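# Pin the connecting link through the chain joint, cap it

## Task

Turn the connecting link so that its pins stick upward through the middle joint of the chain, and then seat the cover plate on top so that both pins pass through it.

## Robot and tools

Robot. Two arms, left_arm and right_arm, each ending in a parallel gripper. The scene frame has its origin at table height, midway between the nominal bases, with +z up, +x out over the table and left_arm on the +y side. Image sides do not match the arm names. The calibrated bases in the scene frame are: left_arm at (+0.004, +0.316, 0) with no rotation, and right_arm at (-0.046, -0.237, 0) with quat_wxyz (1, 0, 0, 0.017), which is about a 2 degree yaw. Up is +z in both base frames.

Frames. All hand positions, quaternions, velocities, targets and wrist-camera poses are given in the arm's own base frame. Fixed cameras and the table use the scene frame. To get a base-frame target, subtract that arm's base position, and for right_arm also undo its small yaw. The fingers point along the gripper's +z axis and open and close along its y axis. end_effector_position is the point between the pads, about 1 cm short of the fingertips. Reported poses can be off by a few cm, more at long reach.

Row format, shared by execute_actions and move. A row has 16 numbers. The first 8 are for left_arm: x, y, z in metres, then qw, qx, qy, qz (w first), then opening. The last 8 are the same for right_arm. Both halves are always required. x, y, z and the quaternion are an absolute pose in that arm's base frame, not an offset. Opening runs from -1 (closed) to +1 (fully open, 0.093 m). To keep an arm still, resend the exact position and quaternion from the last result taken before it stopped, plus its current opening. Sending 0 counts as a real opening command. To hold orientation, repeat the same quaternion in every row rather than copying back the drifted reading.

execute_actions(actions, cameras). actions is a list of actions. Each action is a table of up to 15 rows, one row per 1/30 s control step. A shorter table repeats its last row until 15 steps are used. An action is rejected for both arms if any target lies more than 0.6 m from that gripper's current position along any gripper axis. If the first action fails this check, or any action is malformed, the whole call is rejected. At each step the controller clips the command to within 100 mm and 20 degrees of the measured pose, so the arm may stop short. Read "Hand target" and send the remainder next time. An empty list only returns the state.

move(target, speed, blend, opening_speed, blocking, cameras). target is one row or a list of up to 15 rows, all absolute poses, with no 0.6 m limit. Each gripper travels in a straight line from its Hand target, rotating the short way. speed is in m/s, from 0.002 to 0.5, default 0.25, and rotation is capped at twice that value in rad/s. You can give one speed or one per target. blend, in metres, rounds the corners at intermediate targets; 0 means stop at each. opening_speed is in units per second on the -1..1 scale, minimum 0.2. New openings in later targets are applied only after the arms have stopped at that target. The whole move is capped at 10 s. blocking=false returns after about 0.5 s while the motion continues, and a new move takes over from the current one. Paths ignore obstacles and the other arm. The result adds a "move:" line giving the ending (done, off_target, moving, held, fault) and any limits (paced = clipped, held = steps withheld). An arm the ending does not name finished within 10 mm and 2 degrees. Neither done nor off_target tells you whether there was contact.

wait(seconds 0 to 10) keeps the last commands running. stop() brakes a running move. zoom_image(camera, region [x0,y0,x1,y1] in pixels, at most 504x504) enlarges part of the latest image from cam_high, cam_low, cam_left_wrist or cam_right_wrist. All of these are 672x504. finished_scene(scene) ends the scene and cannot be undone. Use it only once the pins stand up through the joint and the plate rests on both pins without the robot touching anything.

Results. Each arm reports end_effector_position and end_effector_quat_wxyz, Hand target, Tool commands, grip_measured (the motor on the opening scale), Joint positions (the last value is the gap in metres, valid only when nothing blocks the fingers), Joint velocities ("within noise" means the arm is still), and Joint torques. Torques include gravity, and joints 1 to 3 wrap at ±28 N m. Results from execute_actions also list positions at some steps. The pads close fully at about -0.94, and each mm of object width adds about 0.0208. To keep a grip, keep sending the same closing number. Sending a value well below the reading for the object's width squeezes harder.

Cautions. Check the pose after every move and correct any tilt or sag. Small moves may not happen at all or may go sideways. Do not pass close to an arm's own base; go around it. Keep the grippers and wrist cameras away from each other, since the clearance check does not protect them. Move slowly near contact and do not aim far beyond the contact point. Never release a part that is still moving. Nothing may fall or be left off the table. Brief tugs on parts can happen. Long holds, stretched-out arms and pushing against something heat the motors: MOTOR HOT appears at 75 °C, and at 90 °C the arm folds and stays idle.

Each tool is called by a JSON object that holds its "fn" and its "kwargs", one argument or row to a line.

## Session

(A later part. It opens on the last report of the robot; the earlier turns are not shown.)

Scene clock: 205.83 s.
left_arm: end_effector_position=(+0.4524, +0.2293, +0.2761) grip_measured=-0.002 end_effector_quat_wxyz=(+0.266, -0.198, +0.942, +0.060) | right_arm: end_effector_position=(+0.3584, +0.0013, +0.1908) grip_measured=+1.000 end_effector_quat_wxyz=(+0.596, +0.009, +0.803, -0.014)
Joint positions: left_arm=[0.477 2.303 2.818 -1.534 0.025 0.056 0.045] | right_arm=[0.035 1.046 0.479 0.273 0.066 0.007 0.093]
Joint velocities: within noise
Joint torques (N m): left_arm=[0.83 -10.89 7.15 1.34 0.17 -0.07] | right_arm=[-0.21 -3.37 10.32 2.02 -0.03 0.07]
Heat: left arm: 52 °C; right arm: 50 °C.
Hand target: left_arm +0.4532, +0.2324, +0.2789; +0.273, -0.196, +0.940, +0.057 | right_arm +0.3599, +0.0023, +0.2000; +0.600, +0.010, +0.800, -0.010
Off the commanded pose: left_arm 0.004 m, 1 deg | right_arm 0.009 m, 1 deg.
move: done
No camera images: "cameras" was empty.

{"fn": "move", "kwargs": {
  "target": [
    [0.4560,0.2328,0.30,0.3509,-0.1901,0.9140,0.0730,0.0,0.36,0.0023,0.20,0.60,0.01,0.80,-0.01,1.0],
    [0.4573,0.2332,0.28,0.3509,-0.1901,0.9140,0.0730,0.0,0.36,0.0023,0.20,0.60,0.01,0.80,-0.01,1.0]
  ],
  "speed": 0.06,
  "cameras": ["cam_left_wrist"]
}}

Scene clock: 243.50 s.
left_arm: end_effector_position=(+0.4609, +0.2337, +0.2540) grip_measured=-0.002 end_effector_quat_wxyz=(+0.319, -0.194, +0.925, +0.070) | right_arm: end_effector_position=(+0.3584, +0.0013, +0.1908) grip_measured=+1.000 end_effector_quat_wxyz=(+0.596, +0.009, +0.803, -0.014)
Joint positions: left_arm=[0.481 2.012 2.147 -1.041 0.036 0.056 0.045] | right_arm=[0.035 1.046 0.479 0.273 0.066 0.007 0.093]
Joint velocities: within noise
Joint torques (N m): left_arm=[0.59 -16.17 5.57 1.74 0.18 -0.14] | right_arm=[-0.38 -3.32 10.24 1.96 -0.07 0.04]
Heat: left arm: 51 °C; right arm: 51 °C.
Hand target: left_arm +0.4570, +0.2329, +0.2797; +0.350, -0.190, +0.914, +0.073 | right_arm +0.3599, +0.0023, +0.2000; +0.600, +0.010, +0.800, -0.010
Off the commanded pose: left_arm 0.026 m, 4 deg | right_arm 0.009 m, 1 deg.
move: off_target (left_arm)
camera_calibration:
cam_left_wrist: T_world_to_cam=[[0.408562, -0.912677, 0.00986713, 0.0236905], [-0.883317, -0.398095, -0.247532, 0.602921], [0.229845, 0.0924163, -0.96883, 0.199968], [0, 0, 0, 1]] pos_world=[0.476929, 0.243161, 0.342743]
Images, in order (width x height): cam_left_wrist 672x504.

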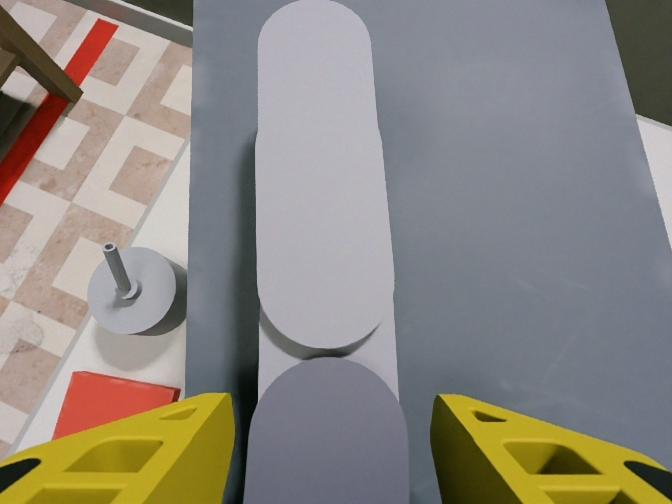

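{"fn": "move", "kwargs": {
  "target": [0.4573,0.2332,0.28,0.3509,-0.1901,0.9140,0.0730,-0.5,0.36,0.0023,0.20,0.60,0.01,0.80,-0.01,1.0],
  "speed": 0.06,
  "opening_speed": 1.0,
  "cameras": ["cam_left_wrist"]
}}

Scene clock: 253.23 s.
left_arm: end_effector_position=(+0.4612, +0.2335, +0.2542) grip_measured=-0.456 end_effector_quat_wxyz=(+0.320, -0.193, +0.925, +0.070) | right_arm: end_effector_position=(+0.3584, +0.0013, +0.1908) grip_measured=+1.000 end_effector_quat_wxyz=(+0.596, +0.009, +0.803, -0.014)
Joint positions: left_arm=[0.481 2.012 2.147 -1.041 0.037 0.056 0.023] | right_arm=[0.035 1.046 0.479 0.273 0.066 0.007 0.093]
Joint velocities: within noise
Joint torques (N m): left_arm=[0.58 -16.17 5.59 1.73 0.16 -0.13] | right_arm=[-0.31 -3.34 10.3 1.97 -0.08 0.09]
Heat: left arm: 54 °C; right arm: 51 °C.
Hand target: left_arm +0.4570, +0.2329, +0.2797; +0.350, -0.190, +0.914, +0.073 | right_arm +0.3599, +0.0023, +0.2000; +0.600, +0.010, +0.800, -0.010
Off the commanded pose: left_arm 0.026 m, 4 deg | right_arm 0.009 m, 1 deg.
move: off_target (left_arm)
camera_calibration:
cam_left_wrist: T_world_to_cam=[[0.40769, -0.913054, 0.0110195, 0.0236388], [-0.883386, -0.39744, -0.248337, 0.603184], [0.231124, 0.0915099, -0.968611, 0.199611], [0, 0, 0, 1]] pos_world=[0.477072, 0.243046, 0.342877]
Images, in order (width x height): cam_left_wrist 672x504.

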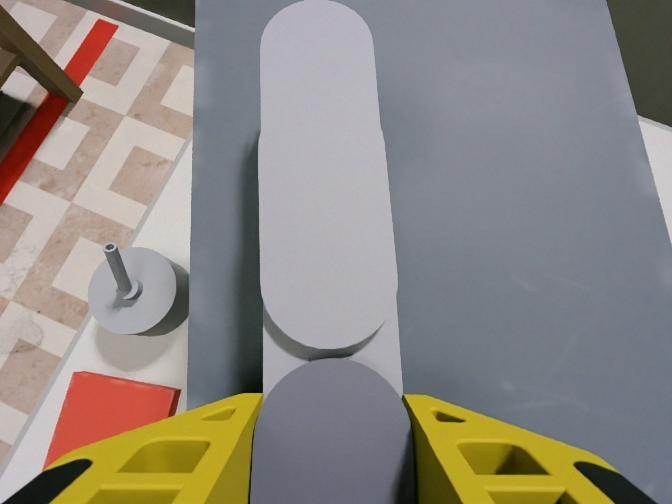

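{"fn": "move", "kwargs": {
  "target": [
    [0.4600,0.2350,0.30,0.3187,-0.1925,0.9256,0.0663,-0.6,0.36,0.0023,0.20,0.60,0.01,0.80,-0.01,1.0],
    [0.4580,0.2340,0.335,0.3187,-0.1925,0.9256,0.0663,-0.6,0.36,0.0023,0.20,0.60,0.01,0.80,-0.01,1.0]
  ],
  "speed": 0.04,
  "blend": 0.01,
  "cameras": ["cam_left_wrist","cam_low"]
}}

Scene clock: 267.23 s.
left_arm: end_effector_position=(+0.4573, +0.2315, +0.3143) grip_measured=-0.456 end_effector_quat_wxyz=(+0.328, -0.193, +0.922, +0.072) | right_arm: end_effector_position=(+0.3584, +0.0013, +0.1907) grip_measured=+1.000 end_effector_quat_wxyz=(+0.596, +0.009, +0.803, -0.014)
Joint positions: left_arm=[0.481 2.257 2.836 -1.466 0.037 0.056 0.023] | right_arm=[0.035 1.046 0.479 0.272 0.066 0.007 0.093]
Joint velocities: within noise
Joint torques (N m): left_arm=[0.53 -13.03 7.28 1.73 0.12 -0.15] | right_arm=[-0.18 -3.22 10.19 1.94 -0.05 0.06]
Heat: left arm: 57 °C; right arm: 51 °C.
Hand target: left_arm +0.4569, +0.2333, +0.3343; +0.358, -0.190, +0.911, +0.077 | right_arm +0.3598, +0.0023, +0.1999; +0.600, +0.010, +0.800, -0.010
Off the commanded pose: left_arm 0.021 m, 1 deg | right_arm 0.009 m, 1 deg.
elbow stopped short (left arm): the move would have taken joint 3 (elbow) straighter than the controller allows.
move: off_target (left_arm)
camera_calibration:
cam_left_wrist: T_world_to_cam=[[0.407517, -0.913144, 0.00987926, 0.0231696], [-0.879121, -0.395214, -0.266368, 0.617128], [0.247137, 0.0998645, -0.963821, 0.248206], [0, 0, 0, 1]] pos_world=[0.471747, 0.240268, 0.403381]
Images, in order (width x height): cam_low 672x504, cam_left_wrist 672x504.

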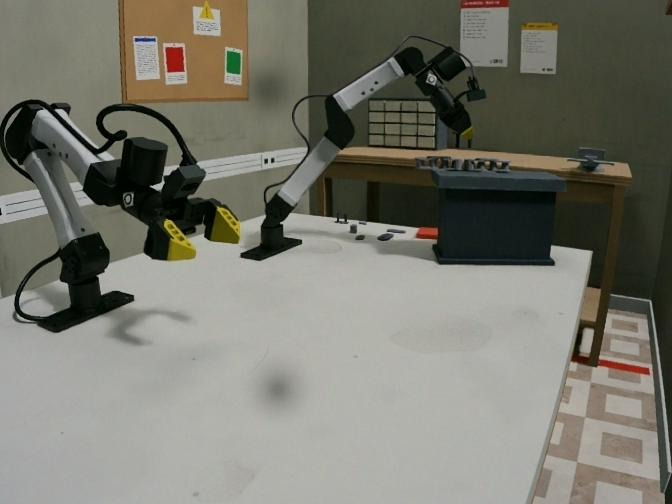

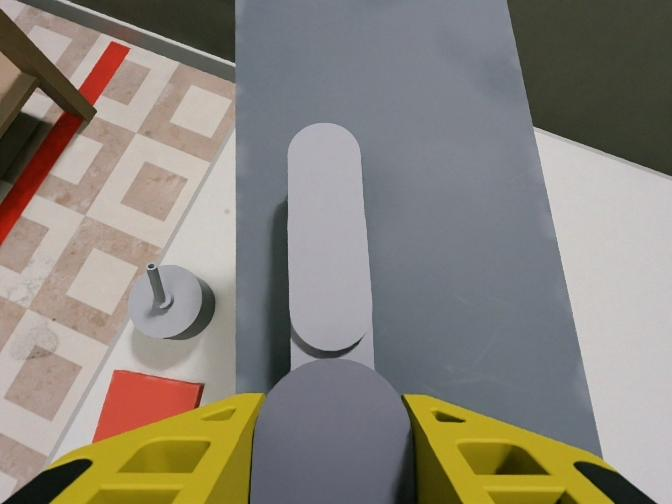

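{"fn": "zoom_image", "kwargs": {
  "camera": "cam_low",
  "region": [400, 90, 560, 210]
}}

Scaled by 3.150 from the camera's 672x504 image, which has a finer 960x720 frame.

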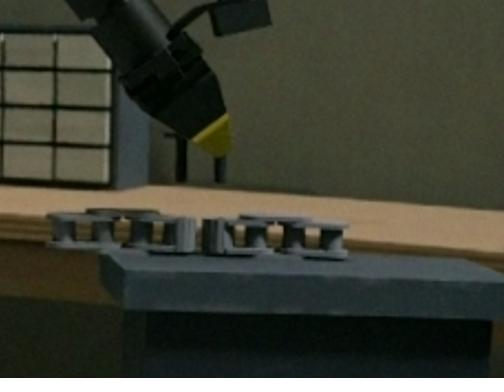

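{"fn": "move", "kwargs": {
  "target": [
    [0.40,0.19,0.38,0.3187,-0.1925,0.9256,0.0663,-0.6,0.36,0.0023,0.20,0.60,0.01,0.80,-0.01,1.0],
    [0.40,0.0,0.40,0.2894,-0.2239,0.861,-0.3536,-0.6,0.36,0.0023,0.20,0.60,0.01,0.80,-0.01,1.0]
  ],
  "speed": 0.15,
  "blend": 0.03
}}

Scene clock: 318.07 s.
left_arm: end_effector_position=(+0.4068, +0.0085, +0.3787) grip_measured=-0.456 end_effector_quat_wxyz=(+0.262, -0.242, +0.870, -0.340) | right_arm: end_effector_position=(+0.3584, +0.0013, +0.1907) grip_measured=+1.000 end_effector_quat_wxyz=(+0.596, +0.009, +0.803, -0.014)
Joint positions: left_arm=[0.28 1.839 2.373 -1.466 0.667 -0.49 0.023] | right_arm=[0.035 1.046 0.479 0.272 0.066 0.007 0.093]
Joint velocities: within noise
Joint torques (N m): left_arm=[-0.85 -12.66 4.41 1.66 0.55 -0.21] | right_arm=[-0.21 -3.47 10.25 2.01 -0.01 0.04]
Heat: left arm: 54 °C; right arm: 52 °C.
Hand target: left_arm +0.3992, +0.0000, +0.3996; +0.288, -0.223, +0.862, -0.353 | right_arm +0.3598, +0.0023, +0.1999; +0.600, +0.010, +0.800, -0.010
Off the commanded pose: left_arm 0.024 m, 4 deg | right_arm 0.009 m, 1 deg.
elbow stopped short (left arm): the move would have taken joint 3 (elbow) straighter than the controller allows.
move: off_target (left_arm)
camera_calibration:
cam_left_wrist: T_world_to_cam=[[0.247126, -0.638988, 0.728439, -0.369714], [-0.930342, -0.366644, -0.00599902, 0.42376], [0.270911, -0.676215, -0.685084, 0.236406], [0, 0, 0, 1]] pos_world=[0.421562, 0.0789876, 0.433814]
cam_right_wrist: T_world_to_cam=[[-0.0453858, -0.998879, 0.0134269, 0.0150063], [-0.676579, 0.0208472, -0.736075, 0.420083], [0.73497, -0.0424917, -0.676767, -0.0529337], [0, 0, 0, 1]] pos_world=[0.323805, 0.0039827, 0.273187]

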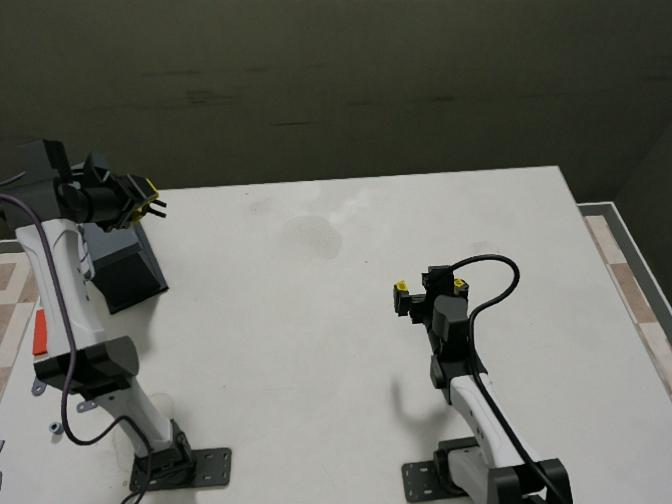

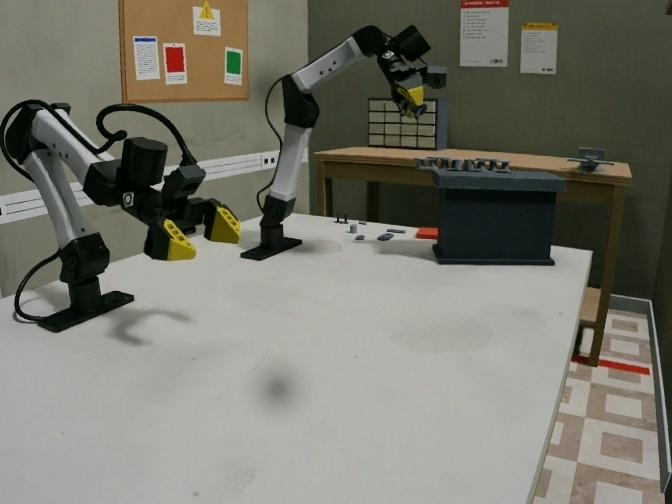

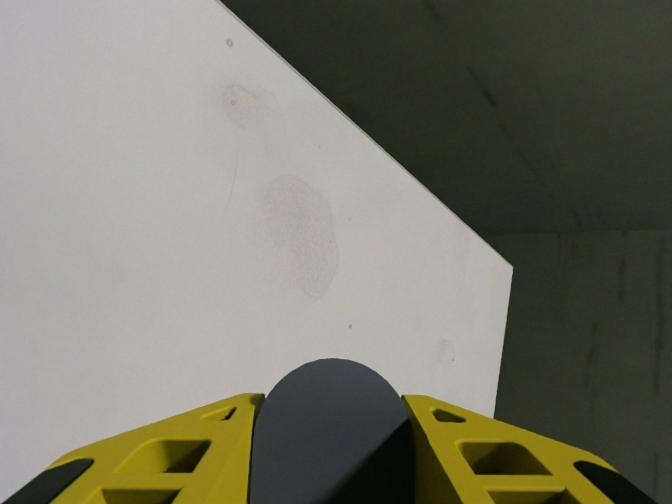

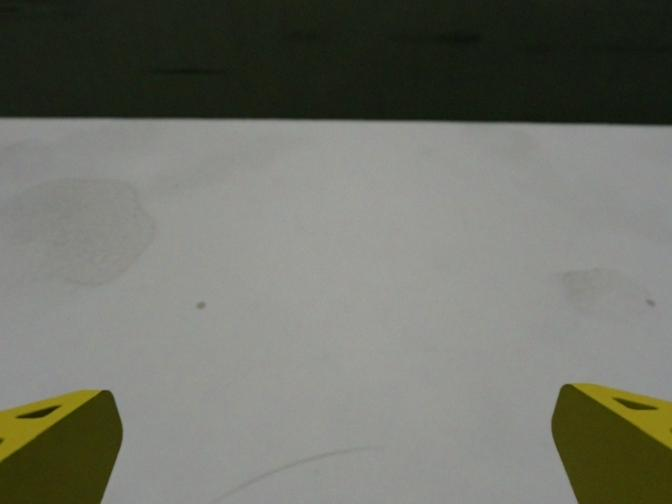

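{"fn": "move", "kwargs": {
  "target": [
    [0.35,-0.17,0.40,0.2302,-0.2302,0.6687,-0.6687,-0.6,0.35,0.08,0.35,0.7071,-0.7071,0.012,-0.012,0.3],
    [0.308,-0.268,0.402,0.2302,-0.2302,0.6687,-0.6687,-0.6,0.342,0.135,0.40,0.7071,-0.7071,0.012,-0.012,0.3]
  ],
  "speed": 0.15,
  "blend": 0.03
}}

Scene clock: 337.17 s.
left_arm: end_effector_position=(+0.3100, -0.2689, +0.3839) grip_measured=-0.456 end_effector_quat_wxyz=(+0.215, -0.239, +0.687, -0.651) | right_arm: end_effector_position=(+0.3396, +0.1342, +0.4001) grip_measured=+0.301 end_effector_quat_wxyz=(+0.707, -0.705, +0.035, -0.040)
Joint positions: left_arm=[-0.577 1.202 1.116 0.023 0.34 -1.566 0.023] | right_arm=[-0.103 1.658 1.244 1.533 -1.566 -0.459 0.06]
Joint velocities: within noise
Joint torques (N m): left_arm=[-0.85 -5.78 7.3 2.44 -0.14 -0.17] | right_arm=[-0.01 -5.49 8.18 0.26 0.55 0.09]
Heat: left arm: 54 °C; right arm: 51 °C.
Hand target: left_arm +0.3074, -0.2675, +0.4020; +0.230, -0.230, +0.669, -0.669 | right_arm +0.3420, +0.1354, +0.4000; +0.704, -0.708, +0.034, -0.034
Off the commanded pose: left_arm 0.018 m, 4 deg | right_arm 0.002 m, 4 deg.
joint sent to its limit (right arm) — joint 5 (wrist yaw), lower limit. The joint targets are off in orientation, not in position.
move: off_target (left_arm, right_arm)
camera_calibration:
cam_left_wrist: T_world_to_cam=[[0.0548403, -0.0216562, 0.99826, -0.404764], [-0.970261, -0.237223, 0.0481558, 0.258392], [0.235768, -0.971214, -0.0340216, -0.239779], [0, 0, 0, 1]] pos_world=[0.329437, -0.180346, 0.383459]
cam_right_wrist: T_world_to_cam=[[-0.00553026, -0.0177251, 0.999828, -0.395751], [0.850178, -0.526475, -0.00463091, -0.178992], [0.526467, 0.850006, 0.017981, -0.218708], [0, 0, 0, 1]] pos_world=[0.265128, 0.0846532, 0.398787]

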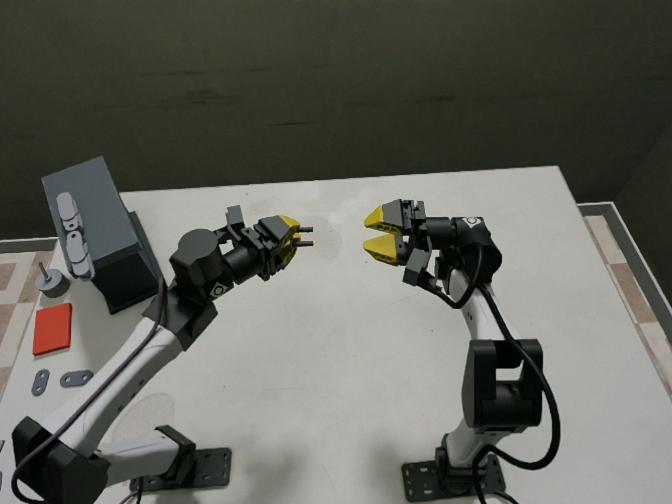

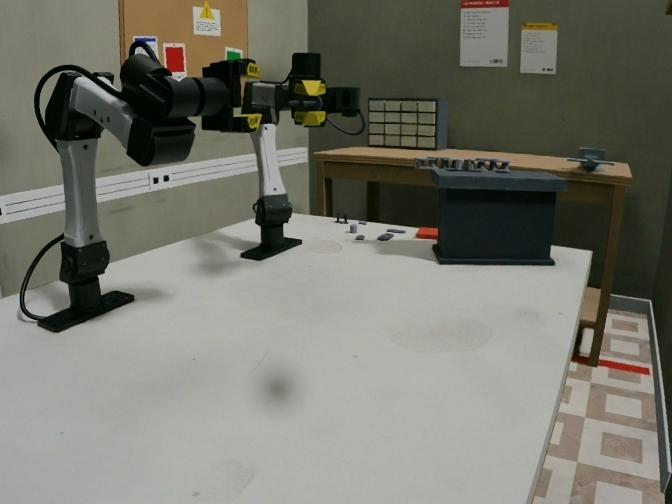

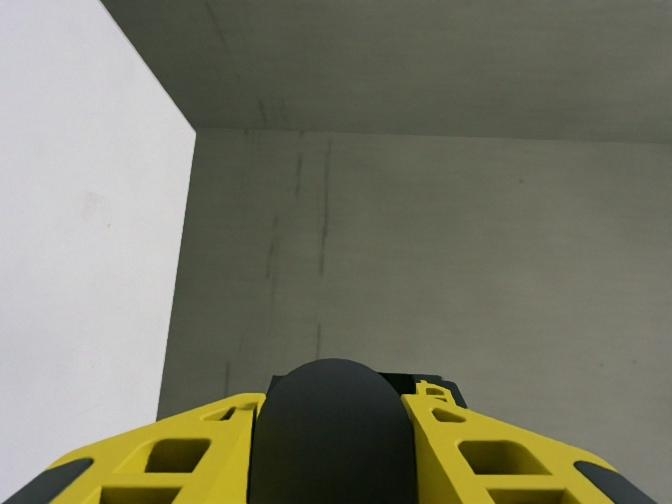

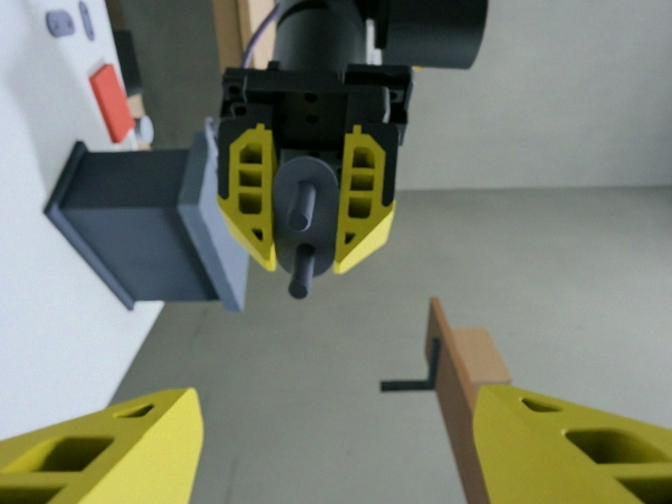

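{"fn": "zoom_image", "kwargs": {
  "camera": "cam_right_wrist",
  "region": [210, 120, 410, 320]
}}

Scaled by 2.520 from the camera's 672x504 image, which has a finer 960x720 frame.

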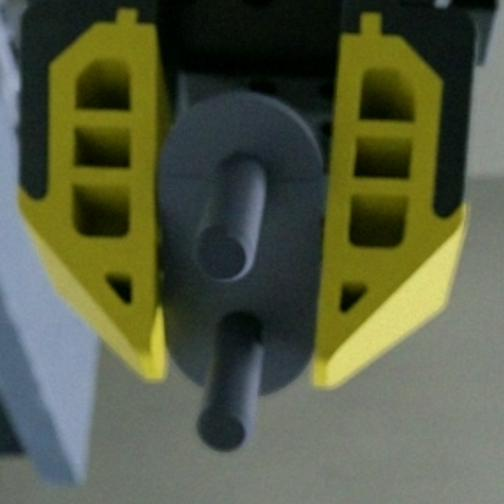

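{"fn": "move", "kwargs": {
  "target": [0.308,-0.268,0.402,0.2302,-0.2302,0.6687,-0.6687,-0.6,0.344,0.187,0.3885,0.7071,-0.7071,0.0,0.0,0.3],
  "speed": 0.08
}}

{"fn": "zoom_image", "kwargs": {
  "camera": "cam_right_wrist",
  "region": [160, 120, 510, 504]
}}

Scene clock: 380.67 s.
left_arm: end_effector_position=(+0.3101, -0.2688, +0.3839) grip_measured=-0.456 end_effector_quat_wxyz=(+0.215, -0.239, +0.687, -0.651) | right_arm: end_effector_position=(+0.3408, +0.1850, +0.3855) grip_measured=+0.301 end_effector_quat_wxyz=(+0.713, -0.701, -0.013, +0.014)
Joint positions: left_arm=[-0.577 1.202 1.116 0.023 0.339 -1.566 0.023] | right_arm=[0.048 1.743 1.282 1.519 -1.552 -0.512 0.06]
Joint velocities: within noise
Joint torques (N m): left_arm=[-0.87 -5.78 7.3 2.44 -0.14 -0.17] | right_arm=[0.1 -6.53 8.03 0.2 0.65 0.01]
Heat: left arm: 46 °C; right arm: 50 °C.
Hand target: left_arm +0.3074, -0.2676, +0.4020; +0.230, -0.230, +0.669, -0.669 | right_arm +0.3438, +0.1866, +0.3885; +0.715, -0.699, -0.014, +0.014
Off the commanded pose: left_arm 0.018 m, 4 deg | right_arm 0.005 m, 2 deg.
move: off_target (left_arm)
camera_calibration:
cam_left_wrist: T_world_to_cam=[[0.0545115, -0.0214468, 0.998283, -0.404705], [-0.970097, -0.237954, 0.0478602, 0.258375], [0.236519, -0.97104, -0.0337767, -0.240008], [0, 0, 0, 1]] pos_world=[0.329477, -0.180256, 0.383537]
cam_right_wrist: T_world_to_cam=[[0.00561625, -0.0301758, 0.999529, -0.381644], [0.916825, -0.39892, -0.017195, -0.1948], [0.399251, 0.916489, 0.0254255, -0.234034], [0, 0, 0, 1]] pos_world=[0.27418, 0.125263, 0.384065]

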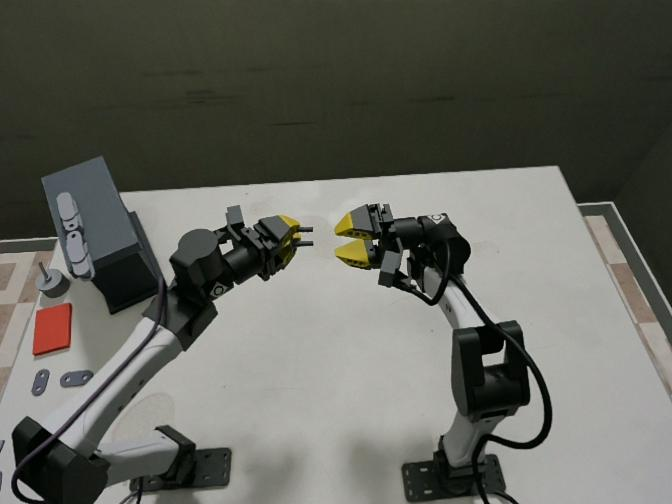

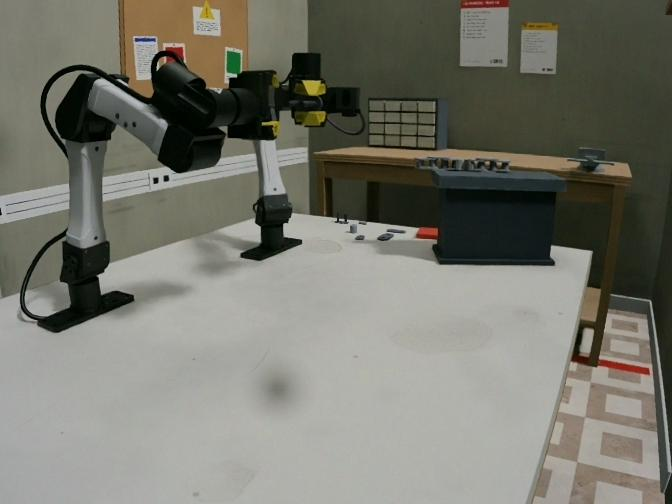

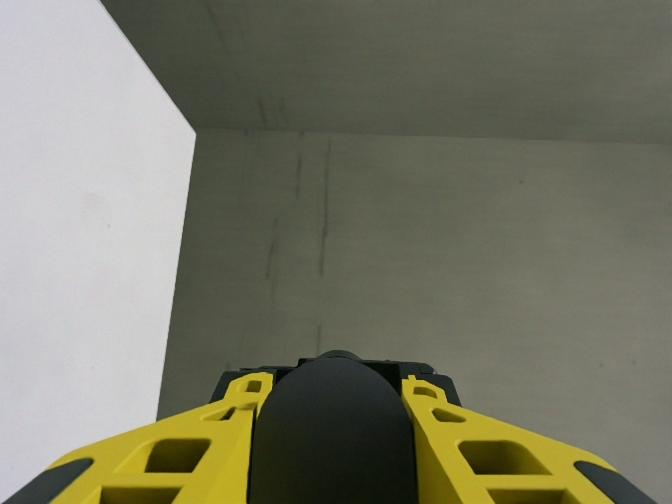

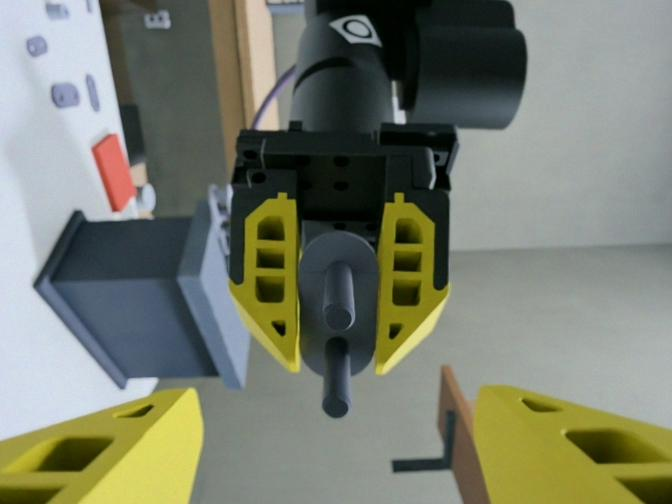

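Scaled by 1.312 from the camera's 672x504 image, which has a finer 960x720 frame.

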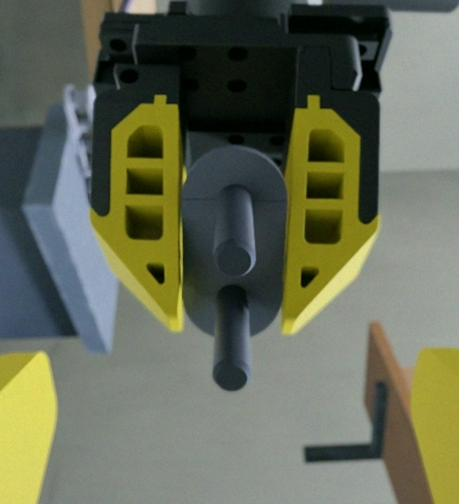

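{"fn": "move", "kwargs": {
  "target": [
    [0.308,-0.268,0.402,0.2302,-0.2302,0.6687,-0.6687,-0.6,0.3485,0.2395,0.3905,0.707,-0.707,0.012,-0.012,0.1]
  ],
  "speed": 0.06
}}

{"fn": "zoom_image", "kwargs": {
  "camera": "cam_right_wrist",
  "region": [160, 120, 510, 504]
}}

Scene clock: 410.80 s.
left_arm: end_effector_position=(+0.3102, -0.2688, +0.3839) grip_measured=-0.456 end_effector_quat_wxyz=(+0.215, -0.239, +0.687, -0.651) | right_arm: end_effector_position=(+0.3541, +0.2379, +0.3765) grip_measured=+0.101 end_effector_quat_wxyz=(+0.706, -0.707, +0.022, +0.000)
Joint positions: left_arm=[-0.577 1.202 1.116 0.023 0.338 -1.566 0.023] | right_arm=[0.197 1.606 1.367 0.23 -1.342 -1.549 0.05]
Joint velocities: within noise
Joint torques (N m): left_arm=[-0.88 -5.76 7.3 2.44 -0.13 -0.17] | right_arm=[0.29 -9.26 9.77 1.31 0.08 0]
Heat: left arm: 48 °C; right arm: 50 °C.
Hand target: left_arm +0.3074, -0.2676, +0.4020; +0.230, -0.230, +0.669, -0.669 | right_arm +0.3482, +0.2394, +0.3903; +0.708, -0.706, +0.012, -0.012
Off the commanded pose: left_arm 0.018 m, 4 deg | right_arm 0.015 m, 2 deg.
move: off_target (left_arm, right_arm)
camera_calibration:
cam_left_wrist: T_world_to_cam=[[0.0545066, -0.0214461, 0.998283, -0.404704], [-0.970007, -0.238324, 0.0478428, 0.258313], [0.236889, -0.970949, -0.0337931, -0.240067], [0, 0, 0, 1]] pos_world=[0.329494, -0.180209, 0.383538]
cam_right_wrist: T_world_to_cam=[[0.0334762, -0.0132024, 0.999352, -0.384969], [0.885749, -0.462783, -0.0357845, -0.152815], [0.462956, 0.886373, -0.00379819, -0.291982], [0, 0, 0, 1]] pos_world=[0.283418, 0.183003, 0.378142]

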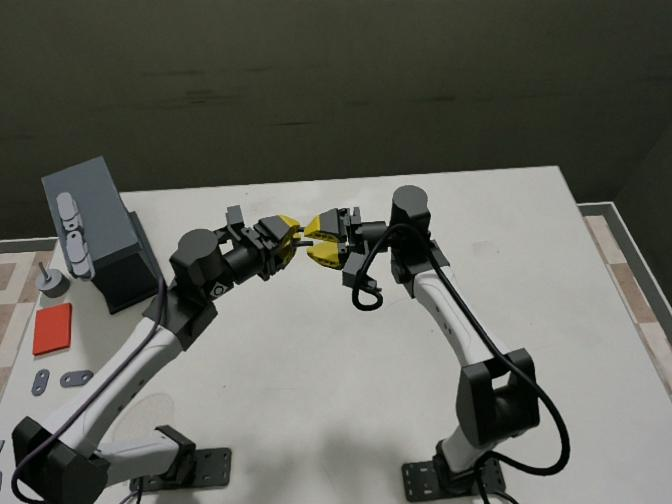

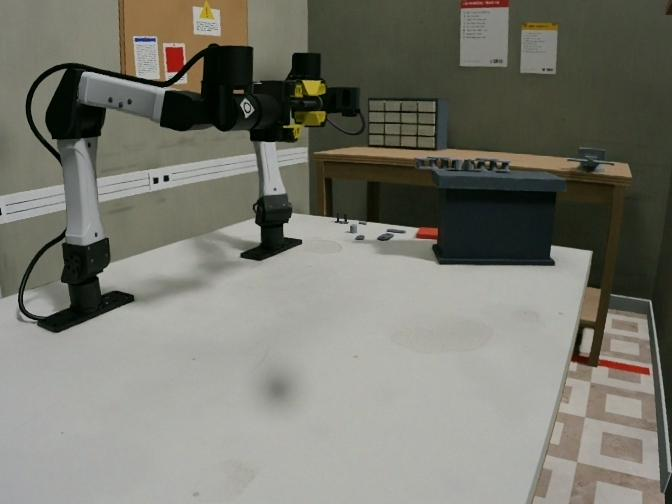

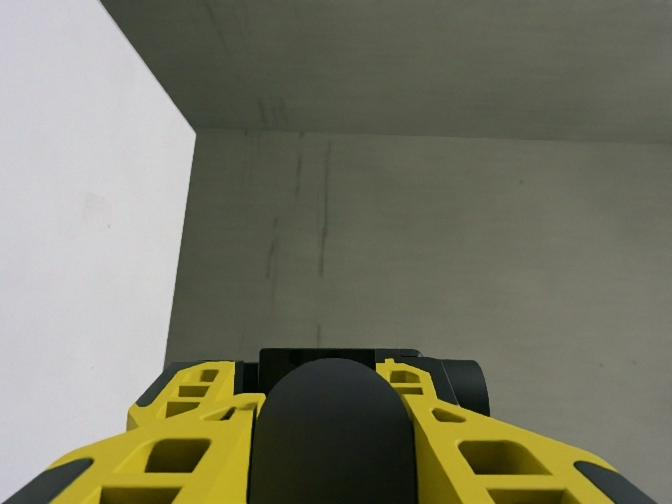

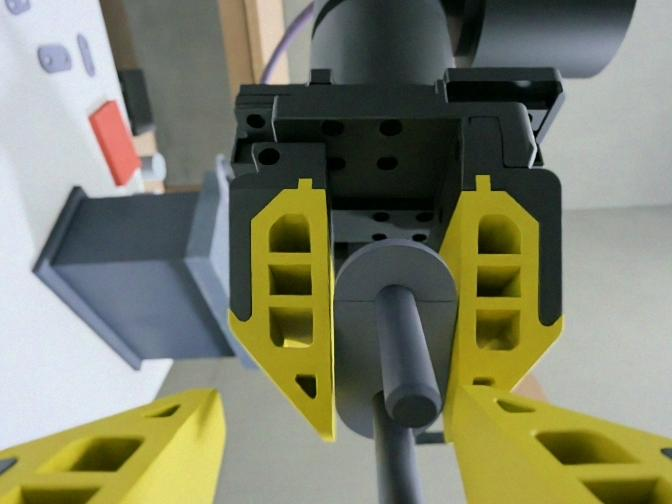

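Scaled by 1.312 from the camera's 672x504 image, which has a finer 960x720 frame.

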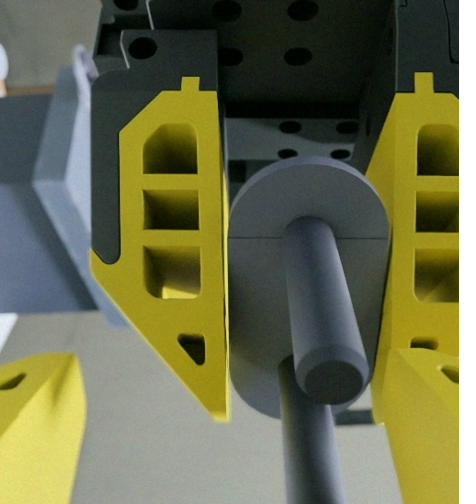

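{"fn": "move", "kwargs": {
  "target": [
    [0.308,-0.268,0.402,0.2302,-0.2302,0.6687,-0.6687,-0.6,0.343,0.2385,0.398,0.707,-0.707,0.012,-0.012,0.1]
  ],
  "speed": 0.04,
  "cameras": ["cam_right_wrist"]
}}

Scene clock: 425.60 s.
left_arm: end_effector_position=(+0.3102, -0.2688, +0.3839) grip_measured=-0.456 end_effector_quat_wxyz=(+0.215, -0.239, +0.687, -0.651) | right_arm: end_effector_position=(+0.3487, +0.2368, +0.3849) grip_measured=+0.101 end_effector_quat_wxyz=(+0.706, -0.708, +0.021, -0.001)
Joint positions: left_arm=[-0.577 1.202 1.116 0.023 0.338 -1.566 0.023] | right_arm=[0.197 1.586 1.38 0.195 -1.342 -1.554 0.05]
Joint velocities: within noise
Joint torques (N m): left_arm=[-0.85 -5.75 7.3 2.44 -0.14 -0.17] | right_arm=[0.16 -8.95 9.76 1.31 0.07 -0.03]
Heat: left arm: 49 °C; right arm: 51 °C.
Hand target: left_arm +0.3074, -0.2676, +0.4020; +0.230, -0.230, +0.669, -0.669 | right_arm +0.3428, +0.2384, +0.3978; +0.708, -0.706, +0.012, -0.012
Off the commanded pose: left_arm 0.018 m, 4 deg | right_arm 0.014 m, 2 deg.
move: off_target (left_arm, right_arm)
camera_calibration:
cam_right_wrist: T_world_to_cam=[[0.0311357, -0.0126257, 0.999435, -0.392497], [0.885481, -0.46347, -0.0334406, -0.14893], [0.463631, 0.886023, -0.00325064, -0.288864], [0, 0, 0, 1]] pos_world=[0.278021, 0.18196, 0.386356]
Images, in order (width x height): cam_right_wrist 672x504.

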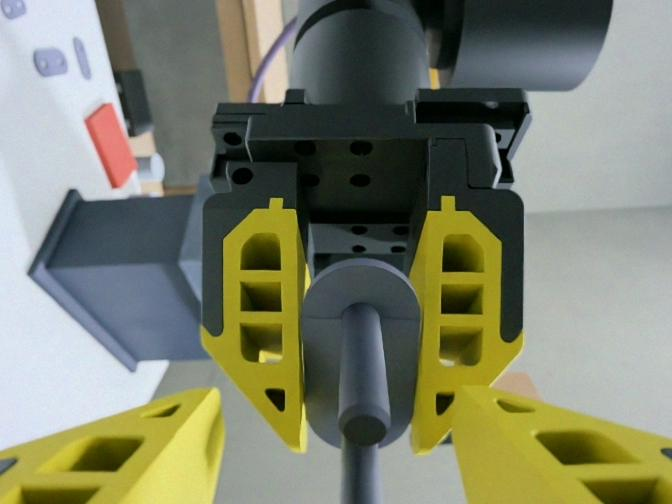

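{"fn": "move", "kwargs": {
  "target": [
    [0.308,-0.268,0.402,0.2302,-0.2302,0.6687,-0.6687,-0.6,0.3375,0.2405,0.403,0.707,-0.707,0.012,-0.012,0.0]
  ],
  "speed": 0.04,
  "cameras": ["cam_right_wrist"]
}}

{"fn": "zoom_image", "kwargs": {
  "camera": "cam_right_wrist",
  "region": [180, 204, 500, 504]
}}

Scene clock: 469.47 s.
left_arm: end_effector_position=(+0.3102, -0.2688, +0.3839) grip_measured=-0.456 end_effector_quat_wxyz=(+0.215, -0.239, +0.687, -0.651) | right_arm: end_effector_position=(+0.3433, +0.2390, +0.3888) grip_measured=+0.001 end_effector_quat_wxyz=(+0.706, -0.708, +0.022, +0.000)
Joint positions: left_arm=[-0.577 1.202 1.116 0.023 0.338 -1.566 0.023] | right_arm=[0.206 1.569 1.38 0.174 -1.333 -1.554 0.045]
Joint velocities: within noise
Joint torques (N m): left_arm=[-0.87 -5.75 7.28 2.44 -0.13 -0.17] | right_arm=[0.13 -8.92 9.91 1.34 0.04 0]
Heat: left arm: 51 °C; right arm: 49 °C.
Hand target: left_arm +0.3074, -0.2676, +0.4020; +0.230, -0.230, +0.669, -0.669 | right_arm +0.3372, +0.2403, +0.4028; +0.708, -0.706, +0.012, -0.012
Off the commanded pose: left_arm 0.018 m, 4 deg | right_arm 0.015 m, 2 deg.
move: off_target (left_arm, right_arm)
camera_calibration:
cam_right_wrist: T_world_to_cam=[[0.0340961, -0.0117055, 0.99935, -0.397409], [0.885734, -0.462823, -0.0356408, -0.1424], [0.462939, 0.886374, -0.00541251, -0.287286], [0, 0, 0, 1]] pos_world=[0.272675, 0.184085, 0.39052]
Images, in order (width x height): cam_right_wrist 672x504.

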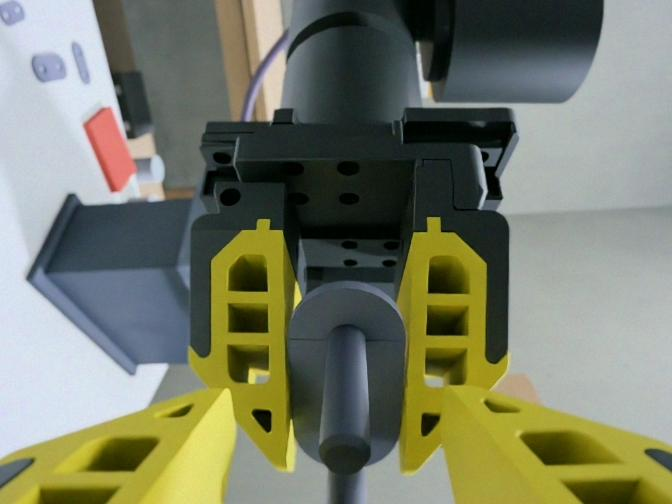

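Scaled by 1.575 from the camera's 672x504 image, which has a finer 960x720 frame.

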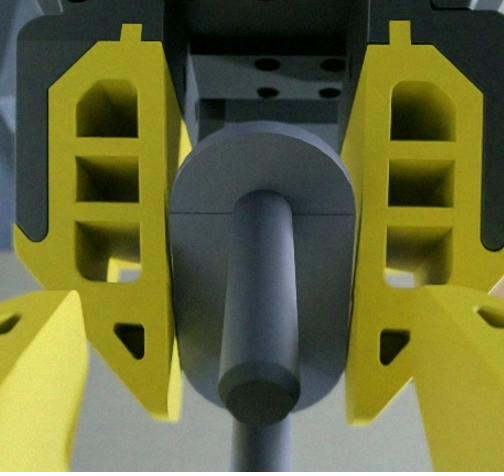

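{"fn": "move", "kwargs": {
  "target": [
    [0.308,-0.268,0.402,0.2302,-0.2302,0.6687,-0.6687,-0.6,0.3342,0.2415,0.4035,0.707,-0.707,0.012,-0.012,0.0],
    [0.308,-0.268,0.402,0.2302,-0.2302,0.6687,-0.6687,-0.6,0.3342,0.2415,0.4035,0.707,-0.707,0.012,-0.012,-1.0]
  ],
  "speed": 0.04,
  "opening_speed": 0.6
}}

{"fn": "zoom_image", "kwargs": {
  "camera": "cam_right_wrist",
  "region": [180, 204, 500, 504]
}}

Scene clock: 480.83 s.
left_arm: end_effector_position=(+0.3102, -0.2688, +0.3851) grip_measured=-0.456 end_effector_quat_wxyz=(+0.214, -0.241, +0.685, -0.653) | right_arm: end_effector_position=(+0.3402, +0.2401, +0.3915) grip_measured=-0.880 end_effector_quat_wxyz=(+0.706, -0.708, +0.021, -0.002)
Joint positions: left_arm=[-0.577 1.202 1.116 0.028 0.338 -1.573 0.023] | right_arm=[0.211 1.558 1.38 0.164 -1.327 -1.558 0.003]
Joint velocities: within noise
Joint torques (N m): left_arm=[-0.88 -5.72 7.32 2.39 -0.14 -0.08] | right_arm=[0.32 -8.7 9.31 1.35 0.09 -0.06]
Heat: left arm: 52 °C; right arm: 49 °C.
Hand target: left_arm +0.3075, -0.2676, +0.4020; +0.230, -0.230, +0.669, -0.669 | right_arm +0.3339, +0.2414, +0.4034; +0.708, -0.707, +0.012, -0.012
Off the commanded pose: left_arm 0.017 m, 3 deg | right_arm 0.013 m, 2 deg.
move: off_target (left_arm, right_arm); target 2's new opening was sent with right_arm's hand 0.013 m and 1 deg from that target
camera_calibration:
cam_left_wrist: T_world_to_cam=[[0.0560969, -0.0143235, 0.998323, -0.404452], [-0.96983, -0.238372, 0.0510758, 0.256993], [0.23724, -0.971068, -0.0272633, -0.242734], [0, 0, 0, 1]] pos_world=[0.329514, -0.180245, 0.38403]
cam_right_wrist: T_world_to_cam=[[0.0295123, -0.011678, 0.999496, -0.398531], [0.885541, -0.463488, -0.0315628, -0.140331], [0.463623, 0.886026, -0.00333725, -0.287814], [0, 0, 0, 1]] pos_world=[0.269467, 0.185315, 0.392941]

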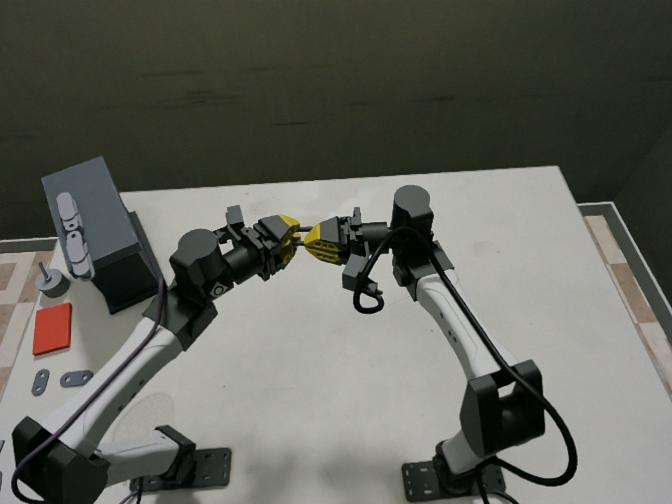

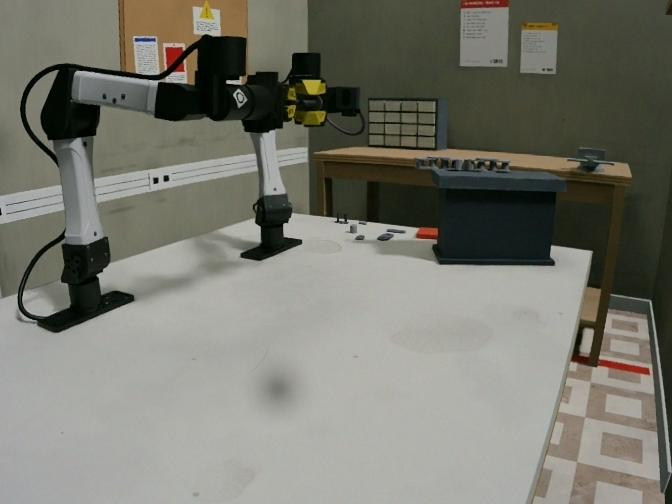

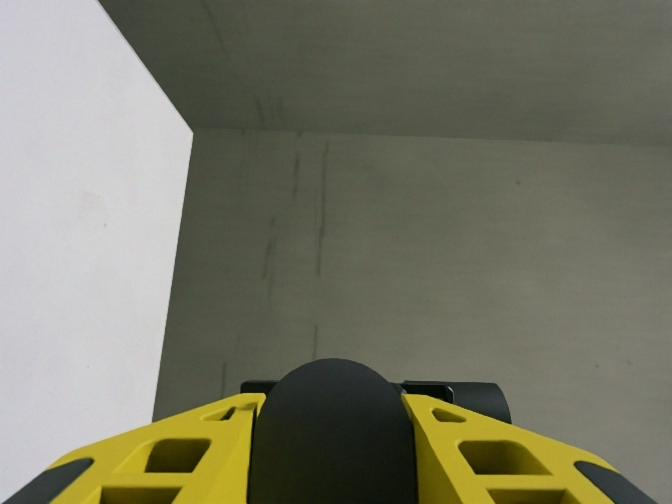

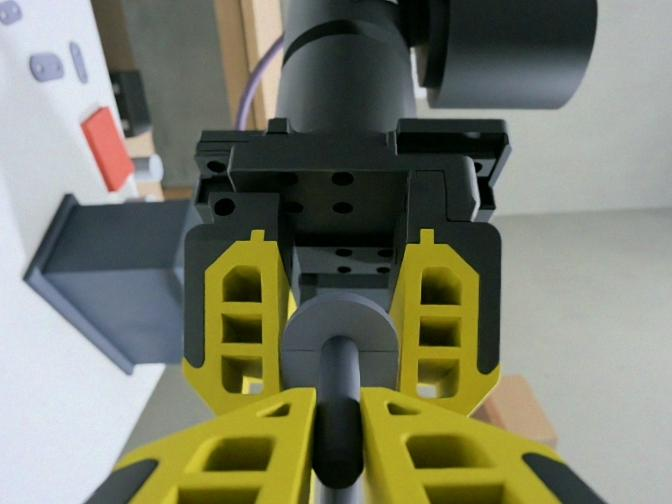

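Scaled by 1.575 from the camera's 672x504 image, which has a finer 960x720 frame.

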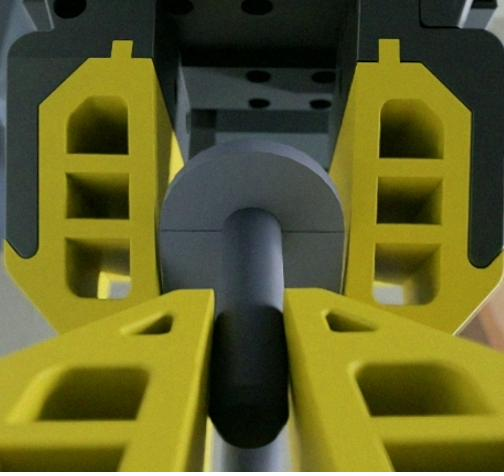

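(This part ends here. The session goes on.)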